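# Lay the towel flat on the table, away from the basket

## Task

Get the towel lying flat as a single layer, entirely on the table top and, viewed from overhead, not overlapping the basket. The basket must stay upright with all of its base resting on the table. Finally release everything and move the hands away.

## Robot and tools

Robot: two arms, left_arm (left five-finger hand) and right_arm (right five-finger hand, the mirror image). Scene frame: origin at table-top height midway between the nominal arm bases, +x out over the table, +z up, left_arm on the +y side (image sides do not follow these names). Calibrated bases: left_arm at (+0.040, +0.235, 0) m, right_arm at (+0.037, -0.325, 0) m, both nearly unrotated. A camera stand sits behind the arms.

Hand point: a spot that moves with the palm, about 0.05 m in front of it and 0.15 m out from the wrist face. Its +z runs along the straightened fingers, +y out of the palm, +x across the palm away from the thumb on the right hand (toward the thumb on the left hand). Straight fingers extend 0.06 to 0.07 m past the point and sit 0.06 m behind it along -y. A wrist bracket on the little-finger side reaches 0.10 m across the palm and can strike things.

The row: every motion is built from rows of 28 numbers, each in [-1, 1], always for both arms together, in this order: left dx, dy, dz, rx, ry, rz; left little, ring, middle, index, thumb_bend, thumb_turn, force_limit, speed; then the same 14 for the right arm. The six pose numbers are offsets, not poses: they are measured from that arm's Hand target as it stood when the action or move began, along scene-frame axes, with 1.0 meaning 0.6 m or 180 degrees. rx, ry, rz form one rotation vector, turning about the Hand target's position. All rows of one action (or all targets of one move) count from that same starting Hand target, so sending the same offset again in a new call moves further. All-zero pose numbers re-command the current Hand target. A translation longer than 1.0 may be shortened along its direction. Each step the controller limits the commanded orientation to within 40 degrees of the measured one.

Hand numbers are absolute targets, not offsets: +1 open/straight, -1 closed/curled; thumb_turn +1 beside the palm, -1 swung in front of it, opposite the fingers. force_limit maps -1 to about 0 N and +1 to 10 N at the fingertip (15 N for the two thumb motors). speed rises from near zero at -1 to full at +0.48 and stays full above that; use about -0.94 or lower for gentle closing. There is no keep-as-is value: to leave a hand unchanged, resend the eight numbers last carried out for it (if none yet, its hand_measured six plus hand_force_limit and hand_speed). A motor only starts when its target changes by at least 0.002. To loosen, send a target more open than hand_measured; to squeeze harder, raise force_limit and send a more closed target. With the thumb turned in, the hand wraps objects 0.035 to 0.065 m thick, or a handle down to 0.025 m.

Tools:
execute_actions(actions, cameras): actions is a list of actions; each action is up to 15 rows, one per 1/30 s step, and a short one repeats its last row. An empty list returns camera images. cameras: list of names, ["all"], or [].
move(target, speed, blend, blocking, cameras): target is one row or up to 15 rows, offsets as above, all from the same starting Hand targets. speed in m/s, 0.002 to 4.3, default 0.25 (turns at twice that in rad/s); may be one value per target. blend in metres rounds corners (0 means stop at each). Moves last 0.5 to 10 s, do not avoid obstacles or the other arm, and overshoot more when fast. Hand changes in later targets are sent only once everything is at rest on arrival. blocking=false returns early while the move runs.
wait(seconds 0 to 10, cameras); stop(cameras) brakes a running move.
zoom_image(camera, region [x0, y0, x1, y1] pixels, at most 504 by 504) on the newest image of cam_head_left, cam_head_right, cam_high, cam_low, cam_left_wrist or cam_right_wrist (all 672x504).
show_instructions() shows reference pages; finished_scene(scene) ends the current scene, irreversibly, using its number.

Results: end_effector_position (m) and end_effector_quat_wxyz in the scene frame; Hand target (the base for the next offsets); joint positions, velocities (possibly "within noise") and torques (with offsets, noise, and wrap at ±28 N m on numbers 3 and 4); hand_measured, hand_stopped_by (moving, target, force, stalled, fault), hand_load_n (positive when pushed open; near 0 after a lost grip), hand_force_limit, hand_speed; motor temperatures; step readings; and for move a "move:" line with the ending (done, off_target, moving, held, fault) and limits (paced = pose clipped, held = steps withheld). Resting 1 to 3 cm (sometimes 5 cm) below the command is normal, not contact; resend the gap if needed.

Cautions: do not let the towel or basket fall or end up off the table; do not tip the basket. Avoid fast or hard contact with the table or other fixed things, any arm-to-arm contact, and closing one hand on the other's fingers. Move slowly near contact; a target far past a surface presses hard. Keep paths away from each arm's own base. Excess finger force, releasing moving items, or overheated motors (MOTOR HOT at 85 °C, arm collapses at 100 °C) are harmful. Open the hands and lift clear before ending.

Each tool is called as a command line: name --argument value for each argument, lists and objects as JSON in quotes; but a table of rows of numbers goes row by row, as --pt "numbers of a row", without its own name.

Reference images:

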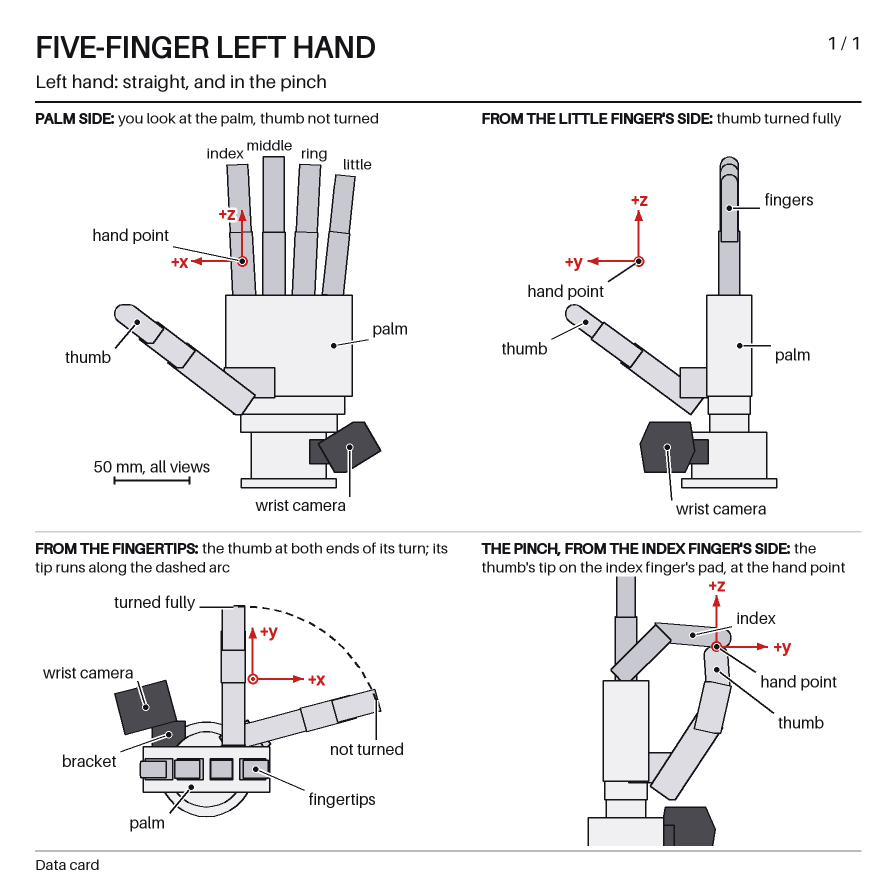

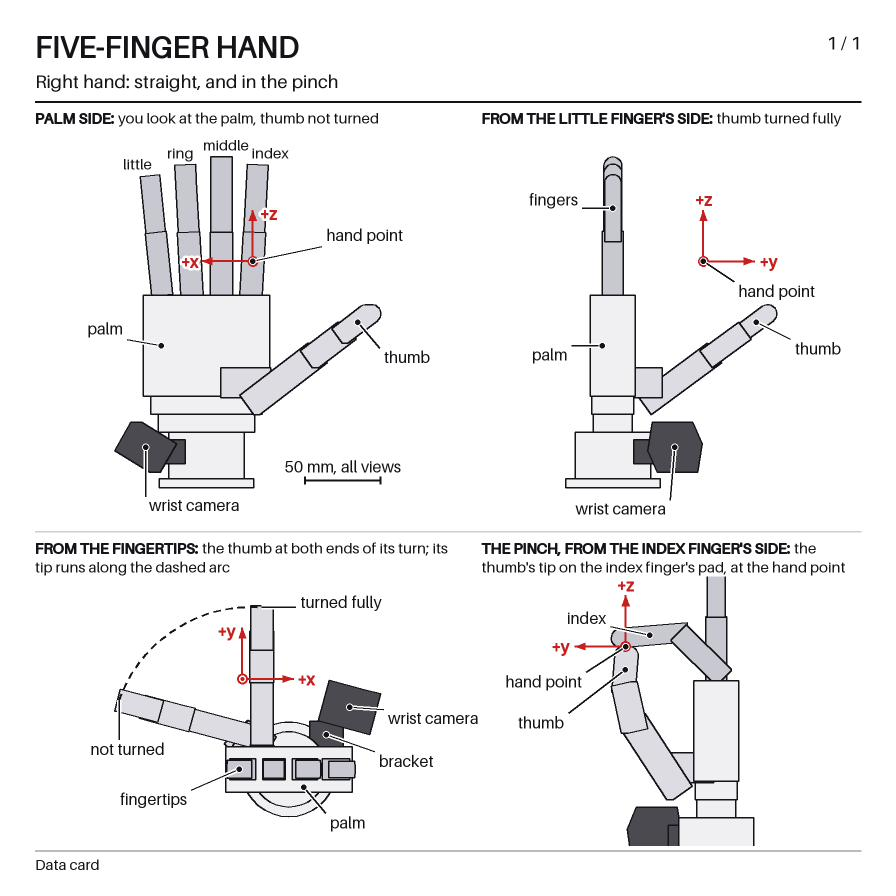

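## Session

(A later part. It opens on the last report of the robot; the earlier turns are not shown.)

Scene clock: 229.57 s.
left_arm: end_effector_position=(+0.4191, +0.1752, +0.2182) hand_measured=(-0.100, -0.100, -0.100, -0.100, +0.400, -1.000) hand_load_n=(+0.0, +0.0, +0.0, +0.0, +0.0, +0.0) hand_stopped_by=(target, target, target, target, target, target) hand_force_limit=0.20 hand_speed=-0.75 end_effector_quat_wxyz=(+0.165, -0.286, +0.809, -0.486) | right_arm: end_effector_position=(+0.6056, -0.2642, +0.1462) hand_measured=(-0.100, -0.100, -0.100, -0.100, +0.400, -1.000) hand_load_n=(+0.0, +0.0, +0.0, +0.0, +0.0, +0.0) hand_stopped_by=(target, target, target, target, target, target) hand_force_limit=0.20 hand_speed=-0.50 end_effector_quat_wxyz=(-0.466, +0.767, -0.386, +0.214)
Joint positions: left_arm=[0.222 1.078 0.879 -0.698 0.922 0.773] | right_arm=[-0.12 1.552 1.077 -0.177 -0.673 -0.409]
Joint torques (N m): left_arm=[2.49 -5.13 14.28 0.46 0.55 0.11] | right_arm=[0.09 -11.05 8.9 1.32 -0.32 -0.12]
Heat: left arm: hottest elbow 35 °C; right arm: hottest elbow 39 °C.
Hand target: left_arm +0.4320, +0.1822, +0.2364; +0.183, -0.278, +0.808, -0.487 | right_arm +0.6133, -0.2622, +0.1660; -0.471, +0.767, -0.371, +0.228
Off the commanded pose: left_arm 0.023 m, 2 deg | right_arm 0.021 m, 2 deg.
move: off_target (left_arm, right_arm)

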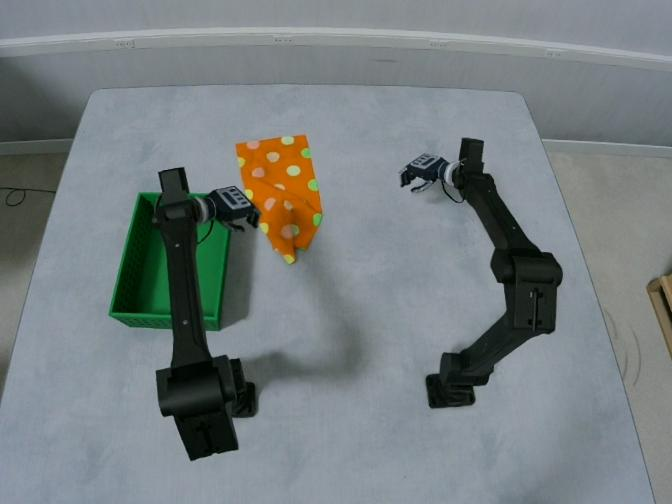

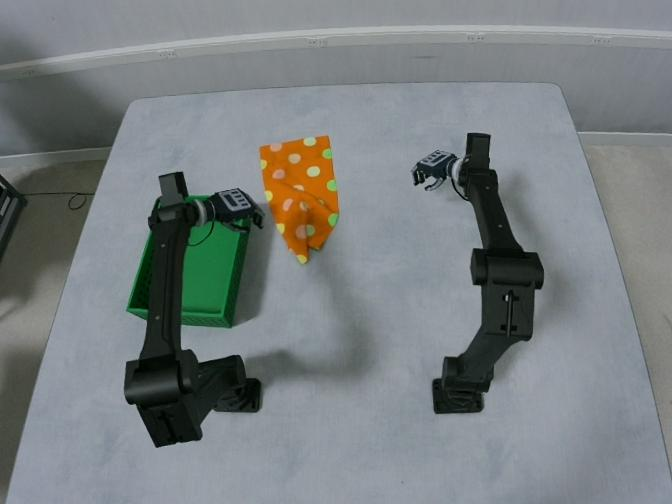

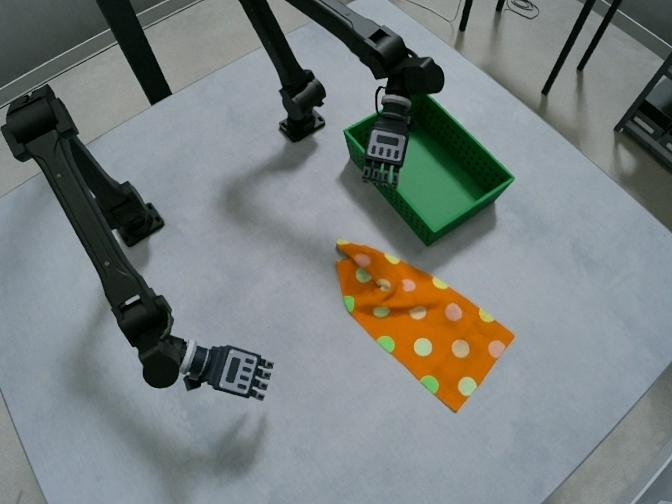

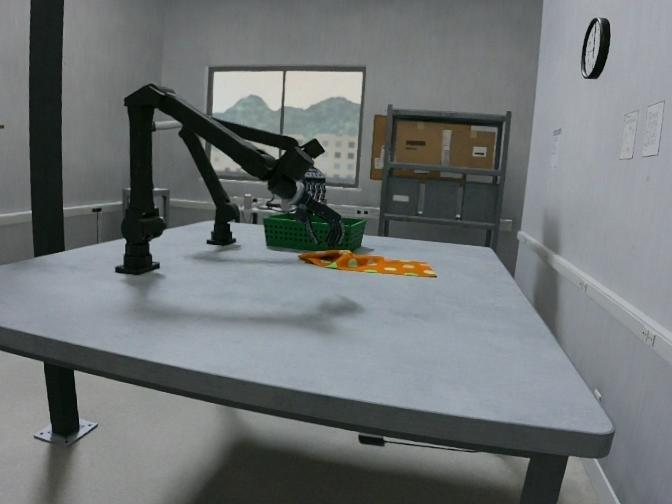

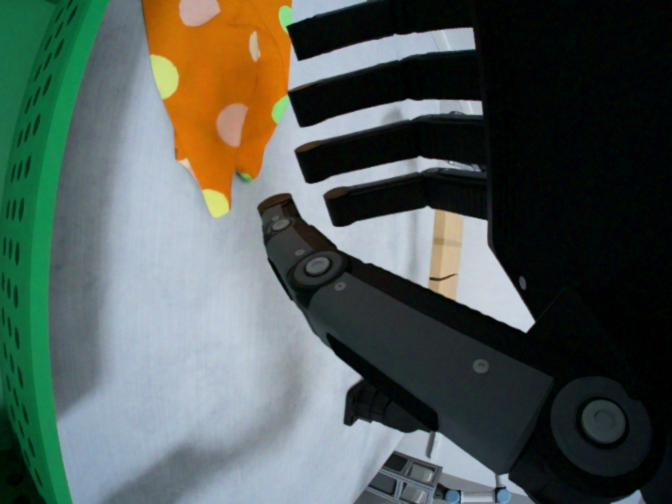

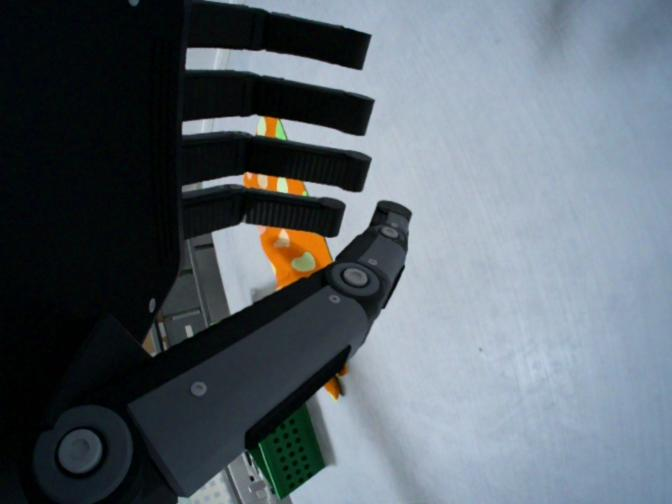

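move --pt "0 0 0.05 0 0 0 -0.1 -0.1 -0.1 -0.1 0.4 -1 0.2 -0.75 0.223 0.637 -0.09 0 0 0 -0.1 -0.1 -0.1 -0.1 0.4 -1 0.2 -0.5" --pt "0 0 0.05 0 0 0 -0.1 -0.1 -0.1 -0.1 0.4 -1 0.2 -0.75 0.223 0.637 -0.19 0 0 0 -0.1 -0.1 -0.1 -0.1 0.4 -1 0.2 -0.5" --speed '[0.3,0.1]' --cameras '["cam_high", "cam_low", "cam_right_wrist"]'

zoom_image --camera "cam_high" --region '[320, 220, 530, 420]'

Scene clock: 237.27 s.
left_arm: end_effector_position=(+0.4216, +0.1758, +0.2447) hand_measured=(-0.100, -0.100, -0.100, -0.100, +0.400, -1.000) hand_load_n=(+0.0, +0.0, +0.0, +0.0, +0.0, +0.0) hand_stopped_by=(target, target, target, target, target, target) hand_force_limit=0.20 hand_speed=-0.75 end_effector_quat_wxyz=(+0.161, -0.288, +0.809, -0.486) | right_arm: end_effector_position=(+0.7396, +0.1211, +0.0498) hand_measured=(-0.100, -0.100, -0.100, -0.100, +0.400, -1.000) hand_load_n=(+0.0, +0.0, +0.0, +0.0, +0.0, +0.0) hand_stopped_by=(target, target, target, target, target, target) hand_force_limit=0.20 hand_speed=-0.50 end_effector_quat_wxyz=(-0.465, +0.774, -0.367, +0.223)
Joint positions: left_arm=[0.222 1.078 0.951 -0.78 0.922 0.773] | right_arm=[0.491 2.168 1.689 -0.015 -0.16 -0.091]
Joint torques (N m): left_arm=[1.85 -5.71 14.27 0.58 0.55 0.1] | right_arm=[-0.79 -16.62 7.73 2.48 0.09 0.11]
Heat: left arm: hottest elbow 36 °C; right arm: hottest elbow 39 °C.
Hand target: left_arm +0.4320, +0.1822, +0.2664; +0.183, -0.278, +0.808, -0.487 | right_arm +0.7474, +0.1197, +0.0522; -0.471, +0.767, -0.371, +0.228
Off the commanded pose: left_arm 0.025 m, 3 deg | right_arm 0.008 m, 1 deg.
move: off_target (left_arm)
Images, in order (width x height): cam_high 672x504, cam_low 672x504, cam_right_wrist 672x504.

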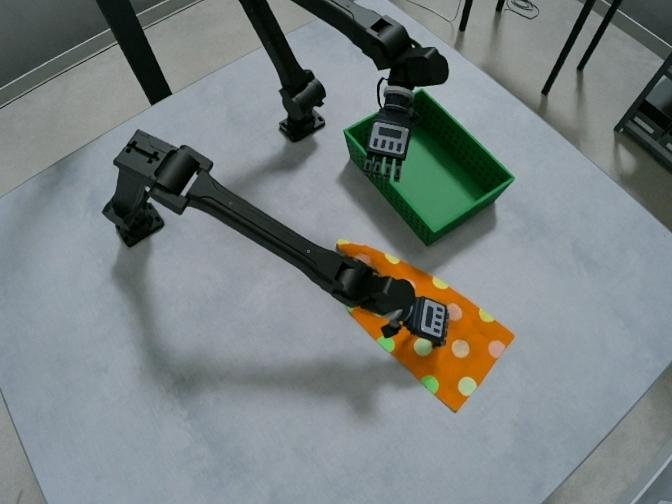

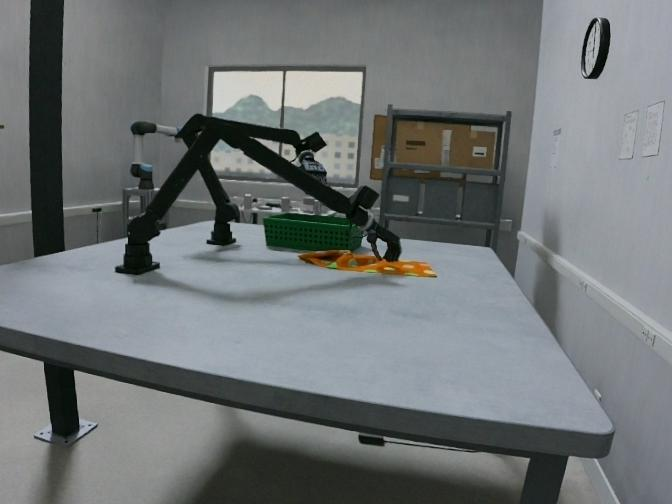

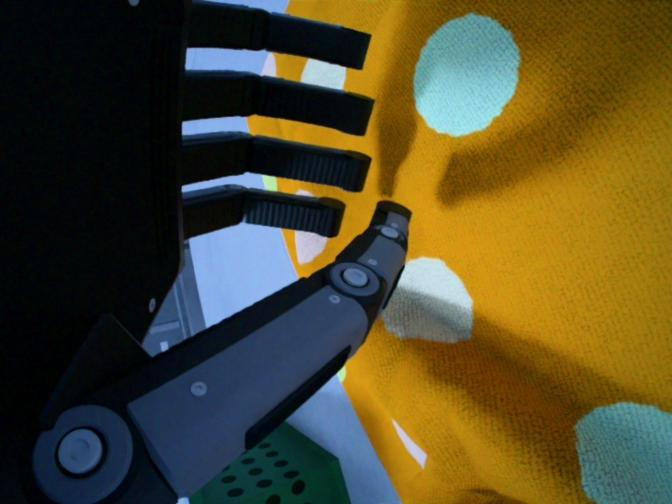

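Scaled by 2.400 from the camera's 672x504 image, which has a finer 960x720 frame.

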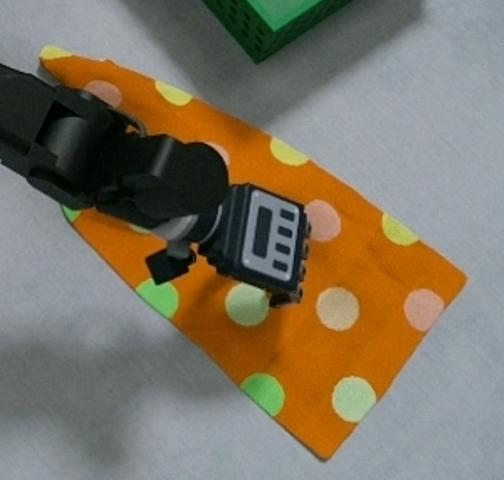

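move --pt "0 0 0 0 0 0 -0.1 -0.1 -0.1 -0.1 0.4 -1 0.2 -0.75 0 0 -0.068 0 0 0 -0.1 -0.1 -0.1 -0.1 0.4 -1 0.2 -0.5" --pt "0 0 0 0 0 0 -0.1 -0.1 -0.1 -0.1 0.4 -1 0.2 -0.75 -0.05 -0.333 -0.068 0 0 0 -0.1 -0.1 -0.1 -0.1 0.4 -1 0.2 -0.5" --speed '[0.08,0.15]' --cameras '["cam_high", "cam_low", "cam_head_right", "cam_head_left"]'

zoom_image --camera "cam_high" --region '[280, 230, 490, 430]'

Scene clock: 241.03 s.
left_arm: end_effector_position=(+0.4216, +0.1758, +0.2447) hand_measured=(-0.100, -0.100, -0.100, -0.100, +0.400, -1.000) hand_load_n=(+0.0, +0.0, +0.0, +0.0, +0.0, +0.0) hand_stopped_by=(target, target, target, target, target, target) hand_force_limit=0.20 hand_speed=-0.75 end_effector_quat_wxyz=(+0.161, -0.288, +0.809, -0.486) | right_arm: end_effector_position=(+0.7231, -0.0693, +0.0269) hand_measured=(-0.100, -0.100, -0.100, -0.100, +0.400, -1.000) hand_load_n=(+0.0, +0.0, +0.0, +0.0, +0.0, +0.0) hand_stopped_by=(target, target, target, target, target, target) hand_force_limit=0.20 hand_speed=-0.50 end_effector_quat_wxyz=(-0.484, +0.760, -0.368, +0.229)
Joint positions: left_arm=[0.222 1.078 0.951 -0.78 0.922 0.773] | right_arm=[0.221 2.015 1.32 0.214 -0.404 -0.195]
Joint torques (N m): left_arm=[2.37 -5.95 14.32 0.46 0.53 0.11] | right_arm=[-1.08 -13.98 5.01 1.55 0.09 -0.23]
Heat: left arm: hottest elbow 36 °C; right arm: hottest elbow 39 °C.
Hand target: left_arm +0.4320, +0.1822, +0.2664; +0.183, -0.278, +0.808, -0.487 | right_arm +0.7173, -0.0800, +0.0113; -0.471, +0.767, -0.371, +0.228
Off the commanded pose: left_arm 0.025 m, 3 deg | right_arm 0.020 m, 2 deg.
move: off_target (left_arm, right_arm)
Images, in order (width x height): cam_head_left 672x504, cam_head_right 672x504, cam_high 672x504, cam_low 672x504.

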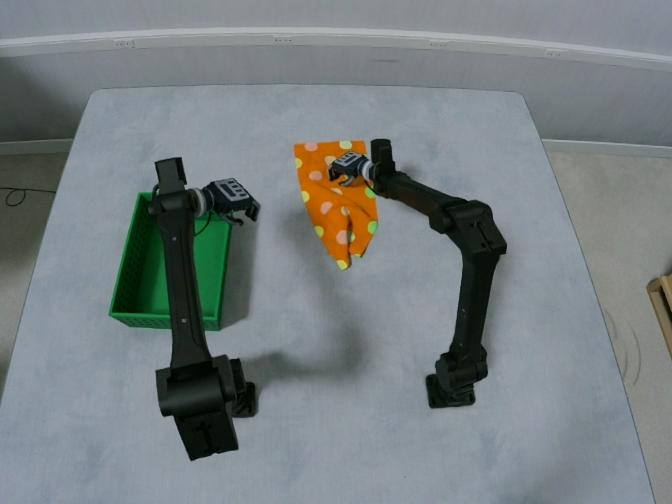

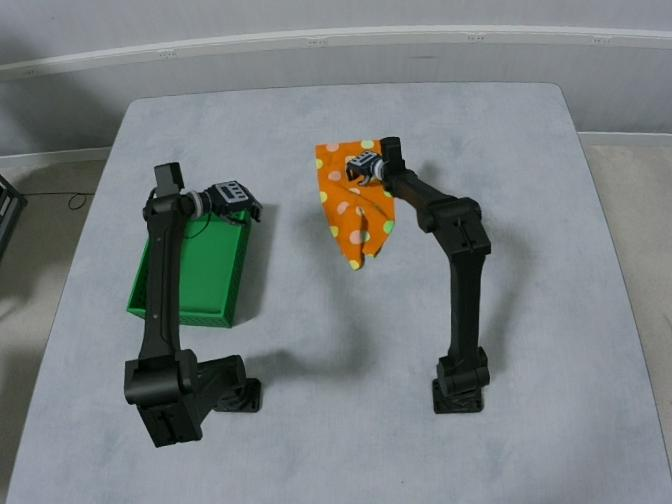

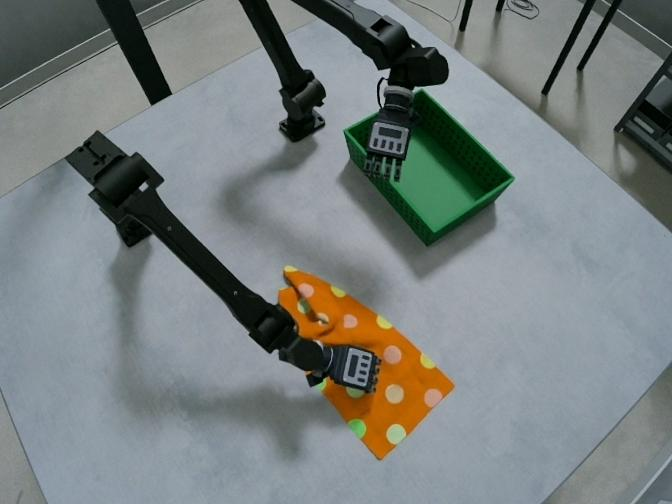

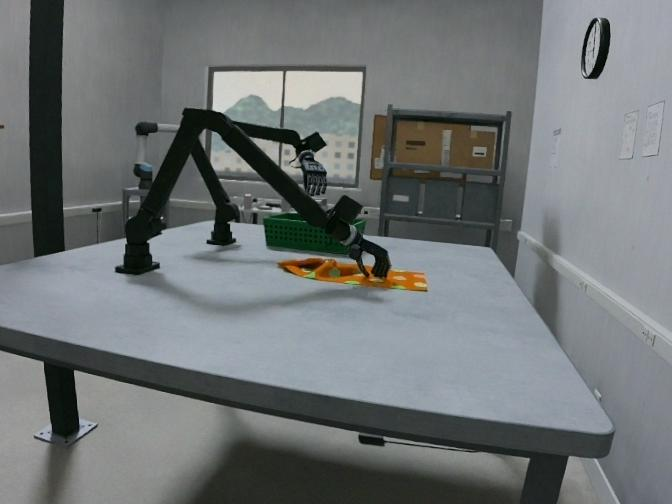

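Scaled by 2.400 from the camera's 672x504 image, which has a finer 960x720 frame.

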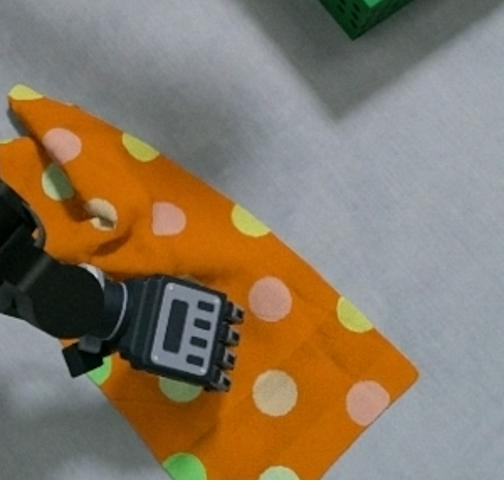

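move --pt "0.008 -0.39 -0.31 0 0 0 -0.1 -0.1 -0.1 -0.1 0.4 -1 0.2 -0.75 0 0 0 0 0 0 -0.1 -0.1 -0.1 -0.1 0.4 -1 0.2 -0.5" --pt "0.008 -0.39 -0.37 0 0 0 -0.1 -0.1 -0.1 -0.1 0.4 -1 0.2 -0.75 0 0 0 0 0 0 -0.1 -0.1 -0.1 -0.1 0.4 -1 0.2 -0.5" --speed '[0.25,0.1]' --cameras '["cam_high", "cam_left_wrist"]'

zoom_image --camera "cam_high" --region '[240, 220, 450, 420]'

Scene clock: 248.90 s.
left_arm: end_effector_position=(+0.4389, -0.0482, +0.0501) hand_measured=(-0.100, -0.100, -0.100, -0.100, +0.400, -1.000) hand_load_n=(+0.0, +0.0, +0.0, +0.0, +0.0, +0.0) hand_stopped_by=(target, target, target, target, target, target) hand_force_limit=0.20 hand_speed=-0.75 end_effector_quat_wxyz=(+0.187, -0.276, +0.807, -0.487) | right_arm: end_effector_position=(+0.7231, -0.0694, +0.0269) hand_measured=(-0.100, -0.100, -0.100, -0.100, +0.400, -1.000) hand_load_n=(+0.0, +0.0, -0.5, +0.0, +0.0, +0.0) hand_stopped_by=(target, target, target, target, target, target) hand_force_limit=0.20 hand_speed=-0.50 end_effector_quat_wxyz=(-0.484, +0.760, -0.367, +0.229)
Joint positions: left_arm=[-0.441 1.449 0.606 0.329 0.388 0.246] | right_arm=[0.221 2.015 1.32 0.214 -0.404 -0.195]
Joint torques (N m): left_arm=[0.32 -7.53 7.31 1.95 -0.04 -0.06] | right_arm=[-1.14 -13.98 5.04 1.54 0.1 -0.23]
Heat: left arm: hottest elbow 36 °C; right arm: hottest elbow 37 °C.
Hand target: left_arm +0.4368, -0.0518, +0.0444; +0.183, -0.278, +0.808, -0.487 | right_arm +0.7173, -0.0801, +0.0113; -0.471, +0.767, -0.371, +0.228
Off the commanded pose: left_arm 0.007 m, 1 deg | right_arm 0.020 m, 2 deg.
move: off_target (right_arm)
Images, in order (width x height): cam_high 672x504, cam_left_wrist 672x504.

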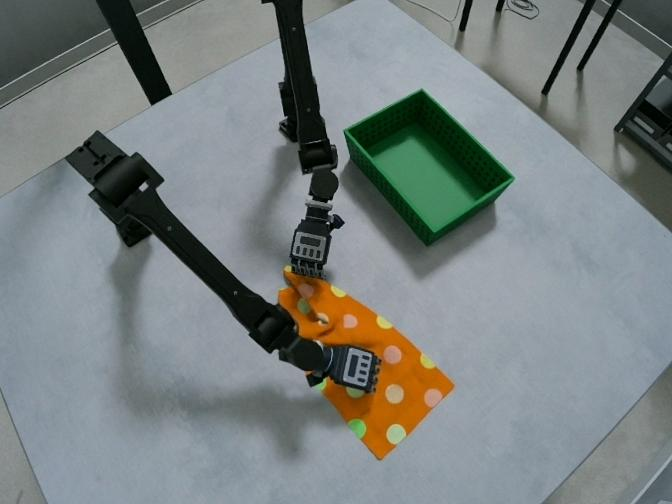

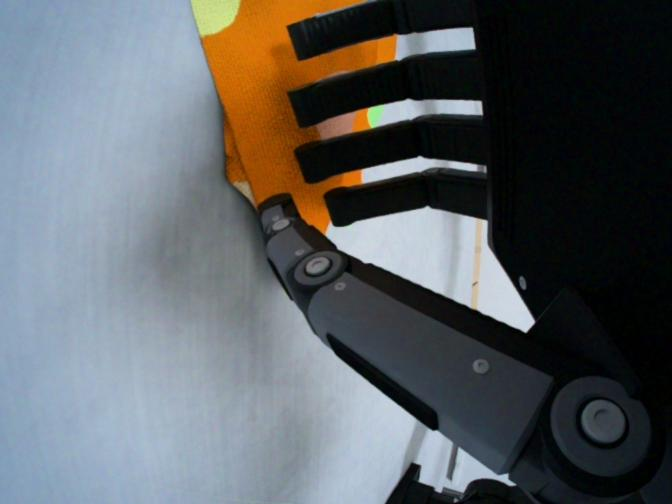

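Scaled by 2.400 from the camera's 672x504 image, which has a finer 960x720 frame.

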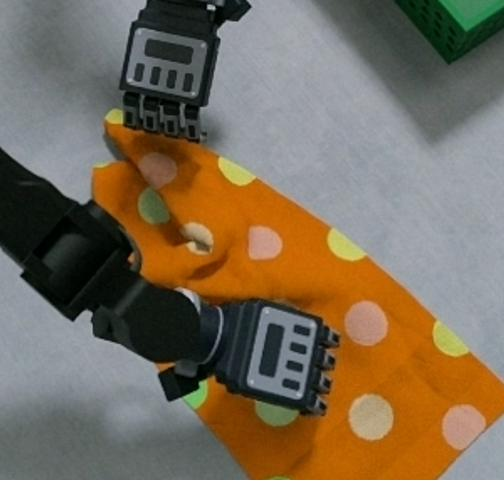

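move --pt "0.008 -0.012 -0.08 0 0 0 -0.1 -0.1 -0.1 -0.1 0.4 -1 0.2 -0.75 0 0 0 0 0 0 -0.1 -0.1 -0.1 -0.1 0.4 -1 0.2 -0.5" --pt "-0.008 0.16 -0.08 0 0 0 -0.1 -0.1 -0.1 -0.1 0.4 -1 0.2 -0.75 0 0 0 0 0 0 -0.1 -0.1 -0.1 -0.1 0.4 -1 0.2 -0.5" --speed '[0.08,0.1]' --cameras '["cam_high", "cam_head_left", "cam_low"]'

zoom_image --camera "cam_high" --region '[240, 220, 450, 420]'

zoom_image --camera "cam_head_left" --region '[250, 110, 410, 290]'

Scene clock: 253.27 s.
left_arm: end_effector_position=(+0.4452, +0.0304, +0.0189) hand_measured=(-0.100, -0.100, -0.100, -0.100, +0.400, -1.000) hand_load_n=(+0.0, +0.0, +1.0, +0.0, +0.0, +0.0) hand_stopped_by=(target, target, target, target, target, target) hand_force_limit=0.20 hand_speed=-0.75 end_effector_quat_wxyz=(+0.198, -0.258, +0.798, -0.508) | right_arm: end_effector_position=(+0.7231, -0.0694, +0.0269) hand_measured=(-0.100, -0.100, -0.100, -0.100, +0.400, -1.000) hand_load_n=(+0.0, +0.0, +0.0, +0.0, +0.0, +0.0) hand_stopped_by=(target, target, target, target, target, target) hand_force_limit=0.20 hand_speed=-0.50 end_effector_quat_wxyz=(-0.484, +0.760, -0.367, +0.229)
Joint positions: left_arm=[-0.21 1.509 0.509 0.48 0.612 0.376] | right_arm=[0.221 2.015 1.32 0.214 -0.404 -0.195]
Joint torques (N m): left_arm=[3.31 -7 4.08 0.18 -0.01 0.16] | right_arm=[-1.14 -14.04 5.01 1.55 0.1 -0.24]
Motor temperatures (°C): left_arm=[26 29 35 25 24 24] | right_arm=[23 30 37 22 26 25]
Heat: left arm: hottest elbow 35 °C; right arm: hottest elbow 37 °C.
Hand target: left_arm +0.4320, +0.0442, -0.0036; +0.182, -0.278, +0.808, -0.487 | right_arm +0.7173, -0.0800, +0.0113; -0.471, +0.767, -0.371, +0.228
Off the commanded pose: left_arm 0.029 m, 4 deg | right_arm 0.020 m, 2 deg.
move: off_target (left_arm, right_arm)
Images, in order (width x height): cam_head_left 672x504, cam_high 672x504, cam_low 672x504.

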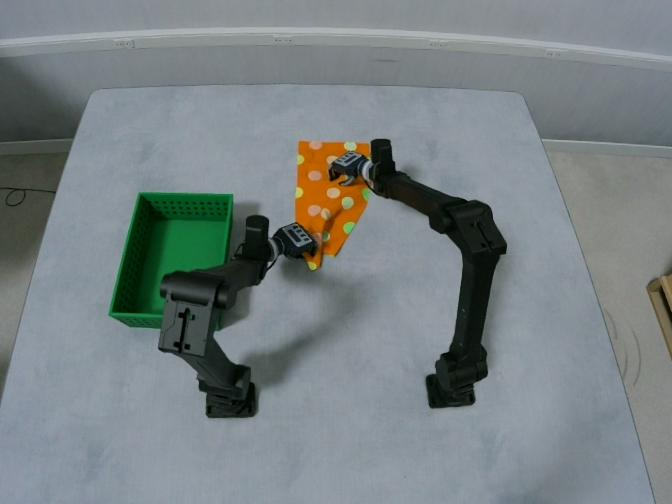

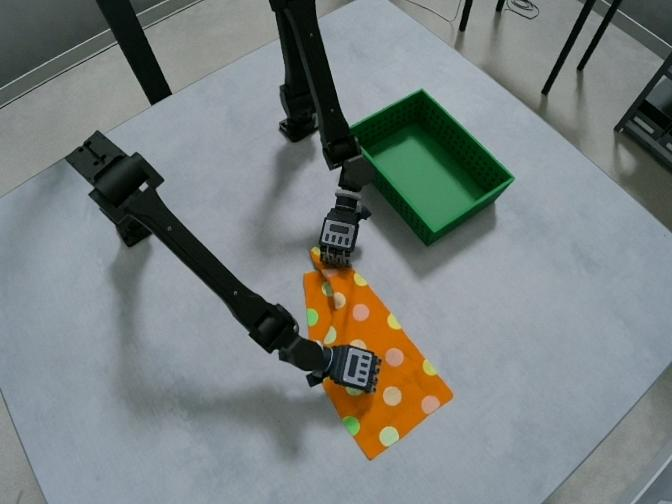

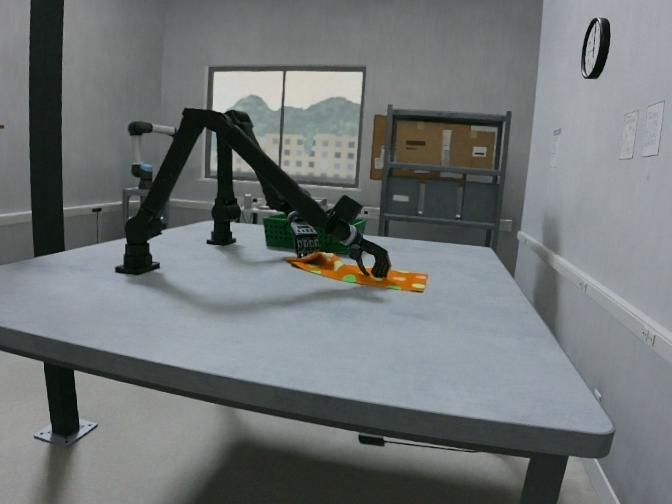

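Scaled by 2.400 from the camera's 672x504 image, which has a finer 960x720 frame.

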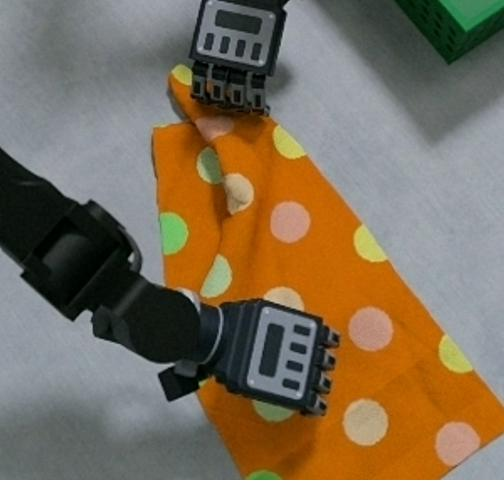

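Scaled by 2.800 from the camera's 672x504 image, which has a finer 960x720 frame.

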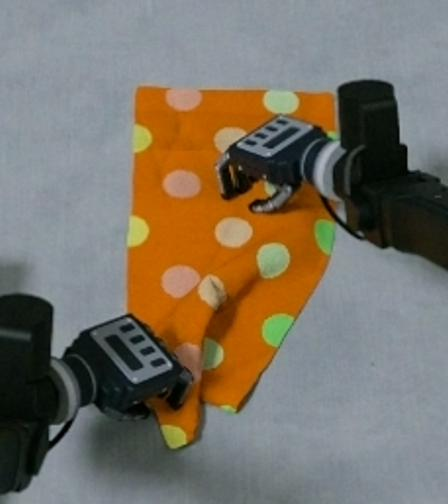

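move --pt "0 0 0 0 0 0 -0.1 -0.1 -0.1 -0.1 0.4 -1 0.2 -0.75 0 0 0.12 0 0 0.0 -0.1 -0.1 -0.1 -0.1 0.4 -1 0.2 -0.5" --pt "0 0 0 0 0 0 -0.1 -0.1 -0.1 -0.1 0.4 -1 0.2 -0.75 -0.375 -0.02 0.148 0 0 0.122 -0.1 -0.1 -0.1 -0.1 0.4 -1 0.2 -0.5" --pt "0 0 0 0 0 0 -0.1 -0.1 -0.1 -0.1 0.4 -1 0.2 -0.75 -0.375 -0.02 0.07 0 0 0.122 -0.1 -0.1 -0.1 -0.1 0.4 -1 0.2 -0.5" --speed '[0.15,0.25,0.1]' --blend 0.02 --cameras '["cam_high", "cam_head_left", "cam_right_wrist"]'

zoom_image --camera "cam_high" --region '[240, 220, 450, 420]'

zoom_image --camera "cam_head_left" --region '[250, 110, 410, 290]'

Scene clock: 259.37 s.
left_arm: end_effector_position=(+0.4452, +0.0305, +0.0188) hand_measured=(-0.100, -0.100, -0.100, -0.100, +0.400, -1.000) hand_load_n=(+0.0, +0.0, +1.0, +0.0, +0.0, +0.0) hand_stopped_by=(target, target, target, target, target, target) hand_force_limit=0.20 hand_speed=-0.75 end_effector_quat_wxyz=(+0.198, -0.258, +0.798, -0.508) | right_arm: end_effector_position=(+0.4859, -0.0896, +0.0524) hand_measured=(-0.100, -0.100, -0.100, -0.100, +0.400, -1.000) hand_load_n=(+0.0, +0.0, +0.0, +0.0, -0.5, +0.0) hand_stopped_by=(target, target, target, target, target, target) hand_force_limit=0.20 hand_speed=-0.50 end_effector_quat_wxyz=(-0.503, +0.825, -0.223, +0.125)
Joint positions: left_arm=[-0.21 1.509 0.509 0.48 0.612 0.377] | right_arm=[0.218 1.566 0.784 0.12 -0.719 -0.454]
Joint torques (N m): left_arm=[2.61 -7.3 4.03 0.28 -0.06 0.16] | right_arm=[-0.97 -8.06 6.05 2.17 -0.34 -0.11]
Heat: left arm: hottest elbow 34 °C; right arm: hottest elbow 36 °C.
Hand target: left_arm +0.4320, +0.0442, -0.0036; +0.182, -0.278, +0.808, -0.487 | right_arm +0.4922, -0.0920, +0.0531; -0.506, +0.824, -0.218, +0.134
Off the commanded pose: left_arm 0.029 m, 4 deg | right_arm 0.007 m, 1 deg.
move: off_target (left_arm)
Images, in order (width x height): cam_head_left 672x504, cam_high 672x504, cam_right_wrist 672x504.

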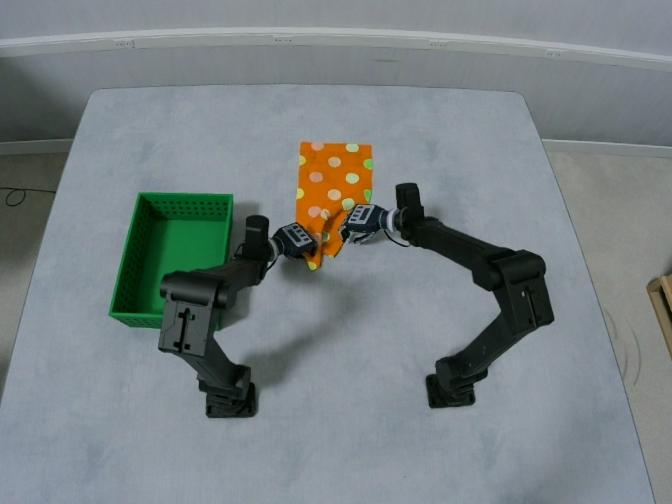

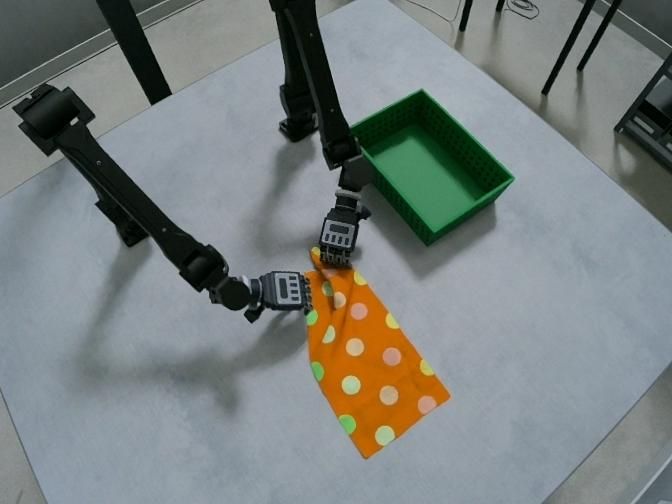

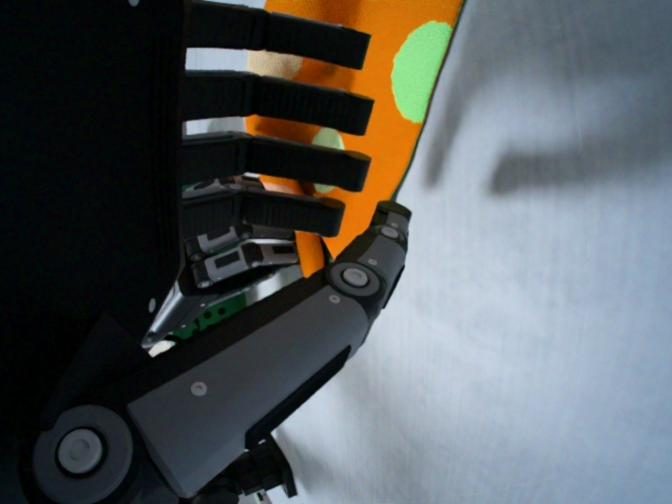

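Scaled by 2.400 from the camera's 672x504 image, which has a finer 960x720 frame.

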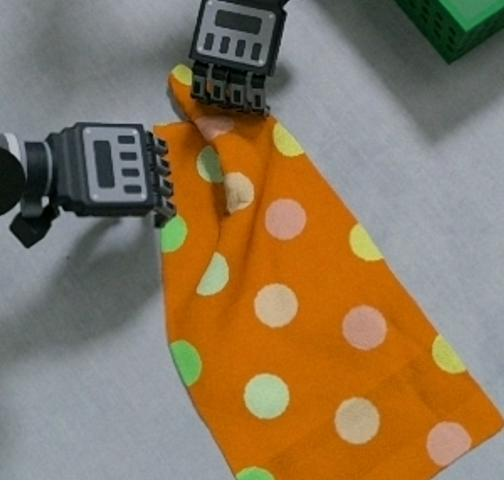

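Scaled by 2.800 from the camera's 672x504 image, which has a finer 960x720 frame.

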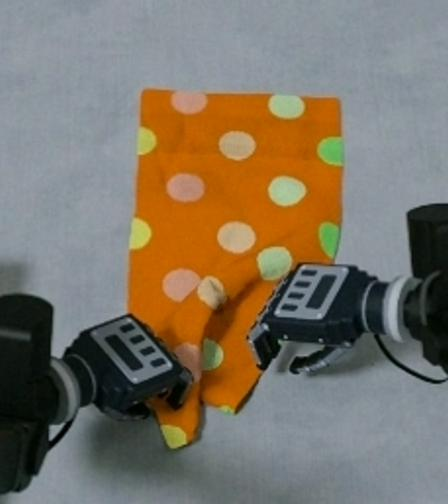

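move --pt "0 0 0 0 0 0 -0.1 -0.1 -0.1 -0.1 0.4 -1 0.2 -0.75 0.005 0.009 -0.075 0 0 0 -0.1 -0.1 -0.1 -0.1 0.4 -1 0.2 -0.5" --pt "-0.008 0.067 0 0 0 0 -0.1 -0.1 -0.1 -0.1 0.4 -1 0.2 -0.75 -0.045 -0.208 -0.075 0 0 0 -0.1 -0.1 -0.1 -0.1 0.4 -1 0.2 -0.5" --speed '[0.08,0.1]' --cameras '["cam_high", "cam_head_left", "cam_low"]'

zoom_image --camera "cam_high" --region '[240, 220, 450, 420]'

zoom_image --camera "cam_head_left" --region '[250, 110, 410, 290]'

Scene clock: 265.53 s.
left_arm: end_effector_position=(+0.4417, +0.0719, +0.0184) hand_measured=(-0.100, -0.100, -0.100, -0.100, +0.400, -1.000) hand_load_n=(+0.0, +0.0, +1.0, +0.0, +0.0, +0.0) hand_stopped_by=(target, target, target, target, target, target) hand_force_limit=0.20 hand_speed=-0.75 end_effector_quat_wxyz=(+0.198, -0.256, +0.800, -0.506) | right_arm: end_effector_position=(+0.4708, -0.2070, +0.0185) hand_measured=(-0.100, -0.100, -0.100, -0.100, +0.400, -1.000) hand_load_n=(+0.0, +0.0, +2.0, +0.0, +0.0, +0.0) hand_stopped_by=(target, target, target, target, target, target) hand_force_limit=0.20 hand_speed=-0.50 end_effector_quat_wxyz=(-0.517, +0.820, -0.203, +0.139)
Joint positions: left_arm=[-0.09 1.48 0.492 0.415 0.714 0.464] | right_arm=[-0.078 1.593 0.706 0.046 -0.962 -0.761]
Joint torques (N m): left_arm=[3.08 -6.59 3.99 0.18 -0.12 0.17] | right_arm=[-1.73 -7.41 4.42 0.4 0.19 -0.17]
Heat: left arm: hottest elbow 34 °C; right arm: hottest elbow 35 °C.
Hand target: left_arm +0.4273, +0.0844, -0.0036; +0.183, -0.278, +0.808, -0.487 | right_arm +0.4654, -0.2167, +0.0082; -0.506, +0.824, -0.218, +0.134
Off the commanded pose: left_arm 0.029 m, 4 deg | right_arm 0.015 m, 2 deg.
move: off_target (left_arm, right_arm)
Images, in order (width x height): cam_head_left 672x504, cam_high 672x504, cam_low 672x504.

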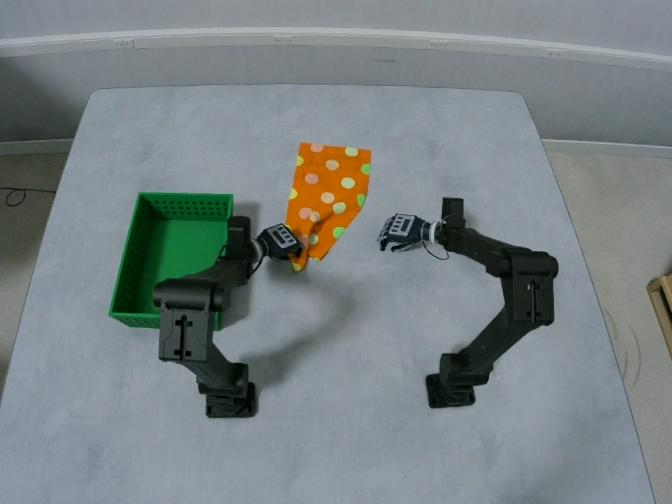

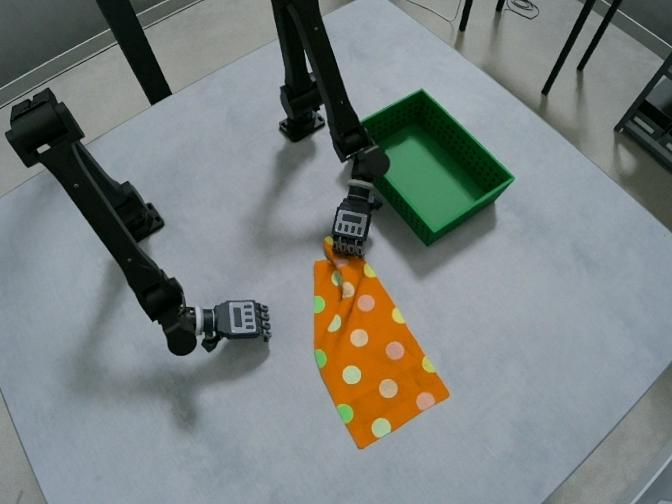

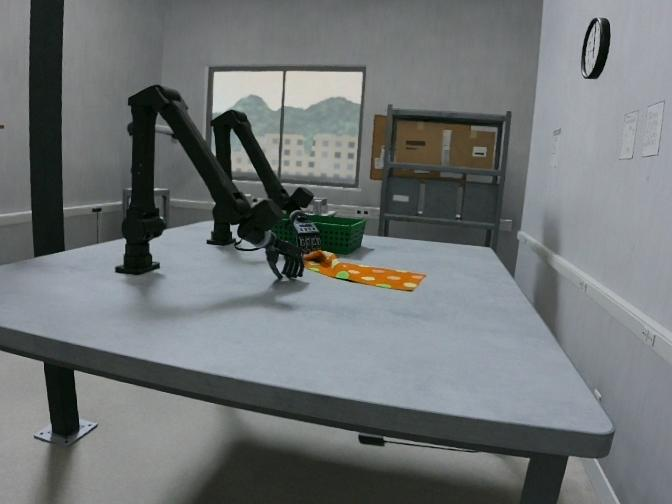

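Scaled by 2.400 from the camera's 672x504 image, which has a finer 960x720 frame.

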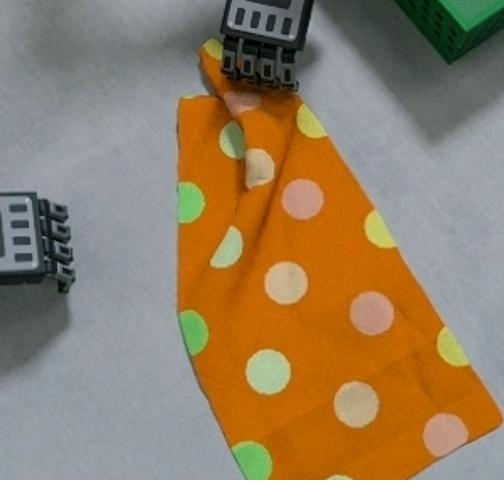

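Scaled by 2.800 from the camera's 672x504 image, which has a finer 960x720 frame.

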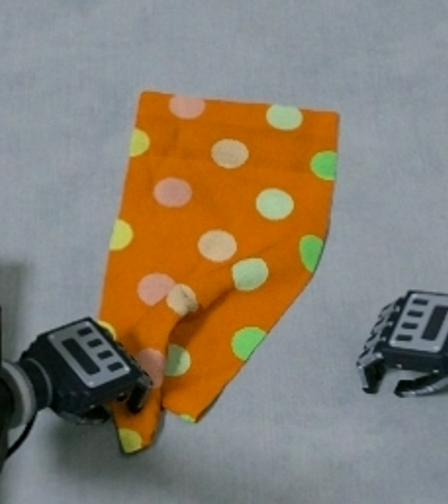

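move --pt "0 0 0 0 0 0 -0.1 -0.1 -0.1 -0.1 0.4 -1 0.2 -0.75 0 0.02 0.1 0 0 0 -0.1 -0.1 -0.1 -0.1 0.4 -1 0.2 -0.5" --pt "0 0 0 0 0 0 -0.1 -0.1 -0.1 -0.1 0.4 -1 0.2 -0.75 0.091 0.326 0.1 0 0 0 -0.1 -0.1 -0.1 -0.1 0.4 -1 0.2 -0.5" --pt "0 0 0 0 0 0 -0.1 -0.1 -0.1 -0.1 0.4 -1 0.2 -0.75 0.091 0.326 0.0 0 0 0 -0.1 -0.1 -0.1 -0.1 0.4 -1 0.2 -0.5" --speed '[0.15,0.2,0.1]' --blend '[0.02,0,0]' --cameras '["cam_high", "cam_head_left", "cam_right_wrist"]'

zoom_image --camera "cam_high" --region '[240, 220, 450, 420]'

Scene clock: 270.83 s.
left_arm: end_effector_position=(+0.4417, +0.0721, +0.0184) hand_measured=(-0.100, -0.100, -0.100, -0.100, +0.400, -1.000) hand_load_n=(+0.0, +0.0, +1.0, -0.5, +0.0, +0.0) hand_stopped_by=(target, target, target, target, target, target) hand_force_limit=0.20 hand_speed=-0.75 end_effector_quat_wxyz=(+0.199, -0.256, +0.800, -0.506) | right_arm: end_effector_position=(+0.5190, -0.0221, +0.0236) hand_measured=(-0.100, -0.100, -0.100, -0.100, +0.400, -1.000) hand_load_n=(+0.0, +0.0, -2.5, +0.0, +0.0, +0.0) hand_stopped_by=(target, target, target, target, target, target) hand_force_limit=0.20 hand_speed=-0.50 end_effector_quat_wxyz=(-0.513, +0.820, -0.212, +0.141)
Joint positions: left_arm=[-0.09 1.48 0.492 0.415 0.714 0.464] | right_arm=[0.344 1.738 0.874 0.302 -0.617 -0.365]
Joint torques (N m): left_arm=[3.31 -6.77 4.03 -0.02 -0.1 0.2] | right_arm=[-0.15 -7.82 6.01 1.72 0.04 0.01]
Heat: left arm: hottest elbow 33 °C; right arm: hottest elbow 35 °C.
Hand target: left_arm +0.4273, +0.0845, -0.0037; +0.183, -0.278, +0.808, -0.487 | right_arm +0.5199, -0.0212, +0.0081; -0.506, +0.824, -0.218, +0.134
Off the commanded pose: left_arm 0.029 m, 4 deg | right_arm 0.015 m, 1 deg.
move: off_target (left_arm, right_arm)
Images, in order (width x height): cam_head_left 672x504, cam_high 672x504, cam_right_wrist 672x504.

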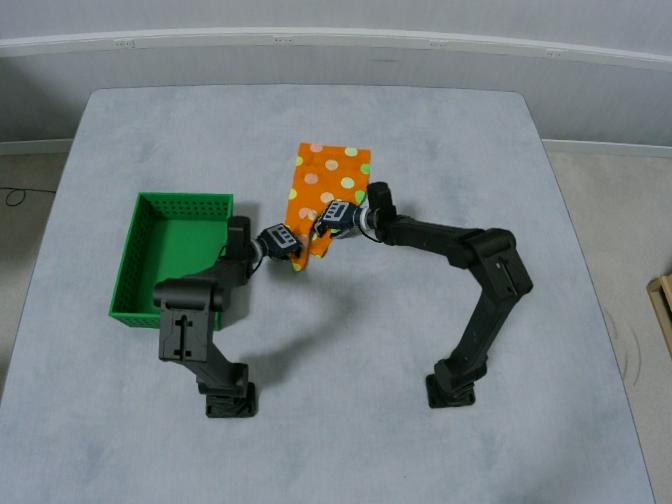

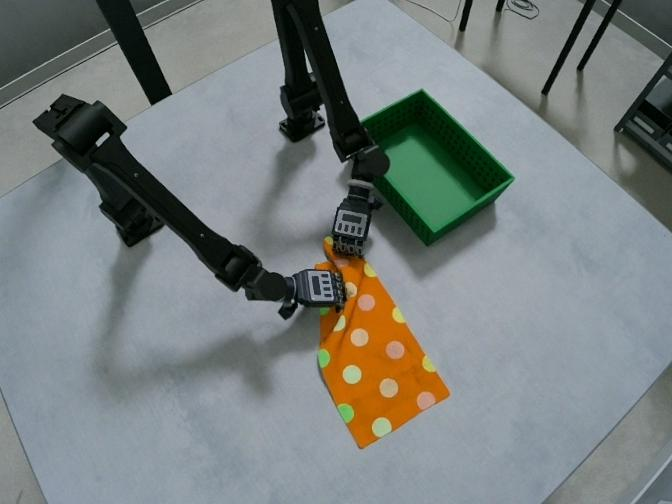

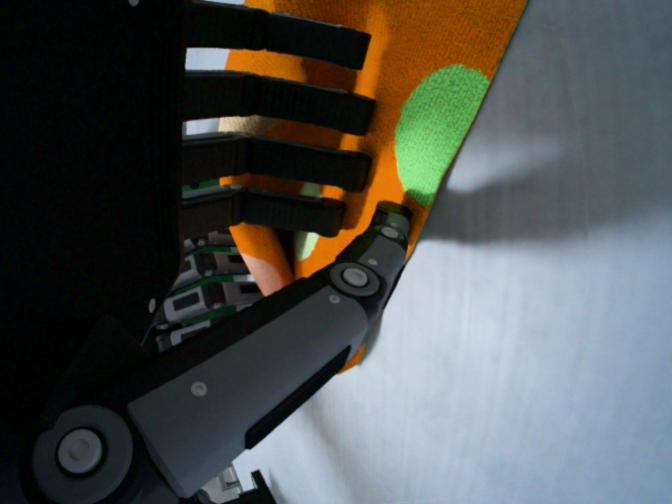

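Scaled by 2.400 from the camera's 672x504 image, which has a finer 960x720 frame.

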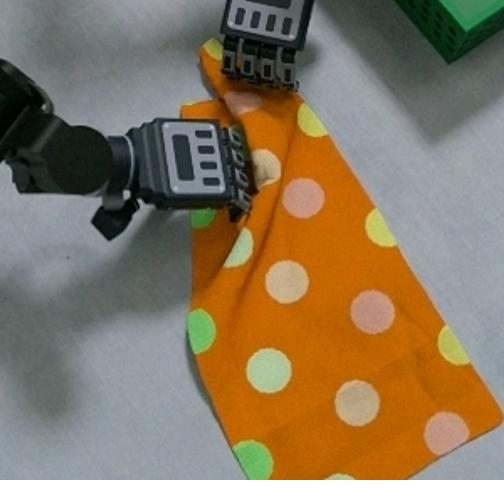

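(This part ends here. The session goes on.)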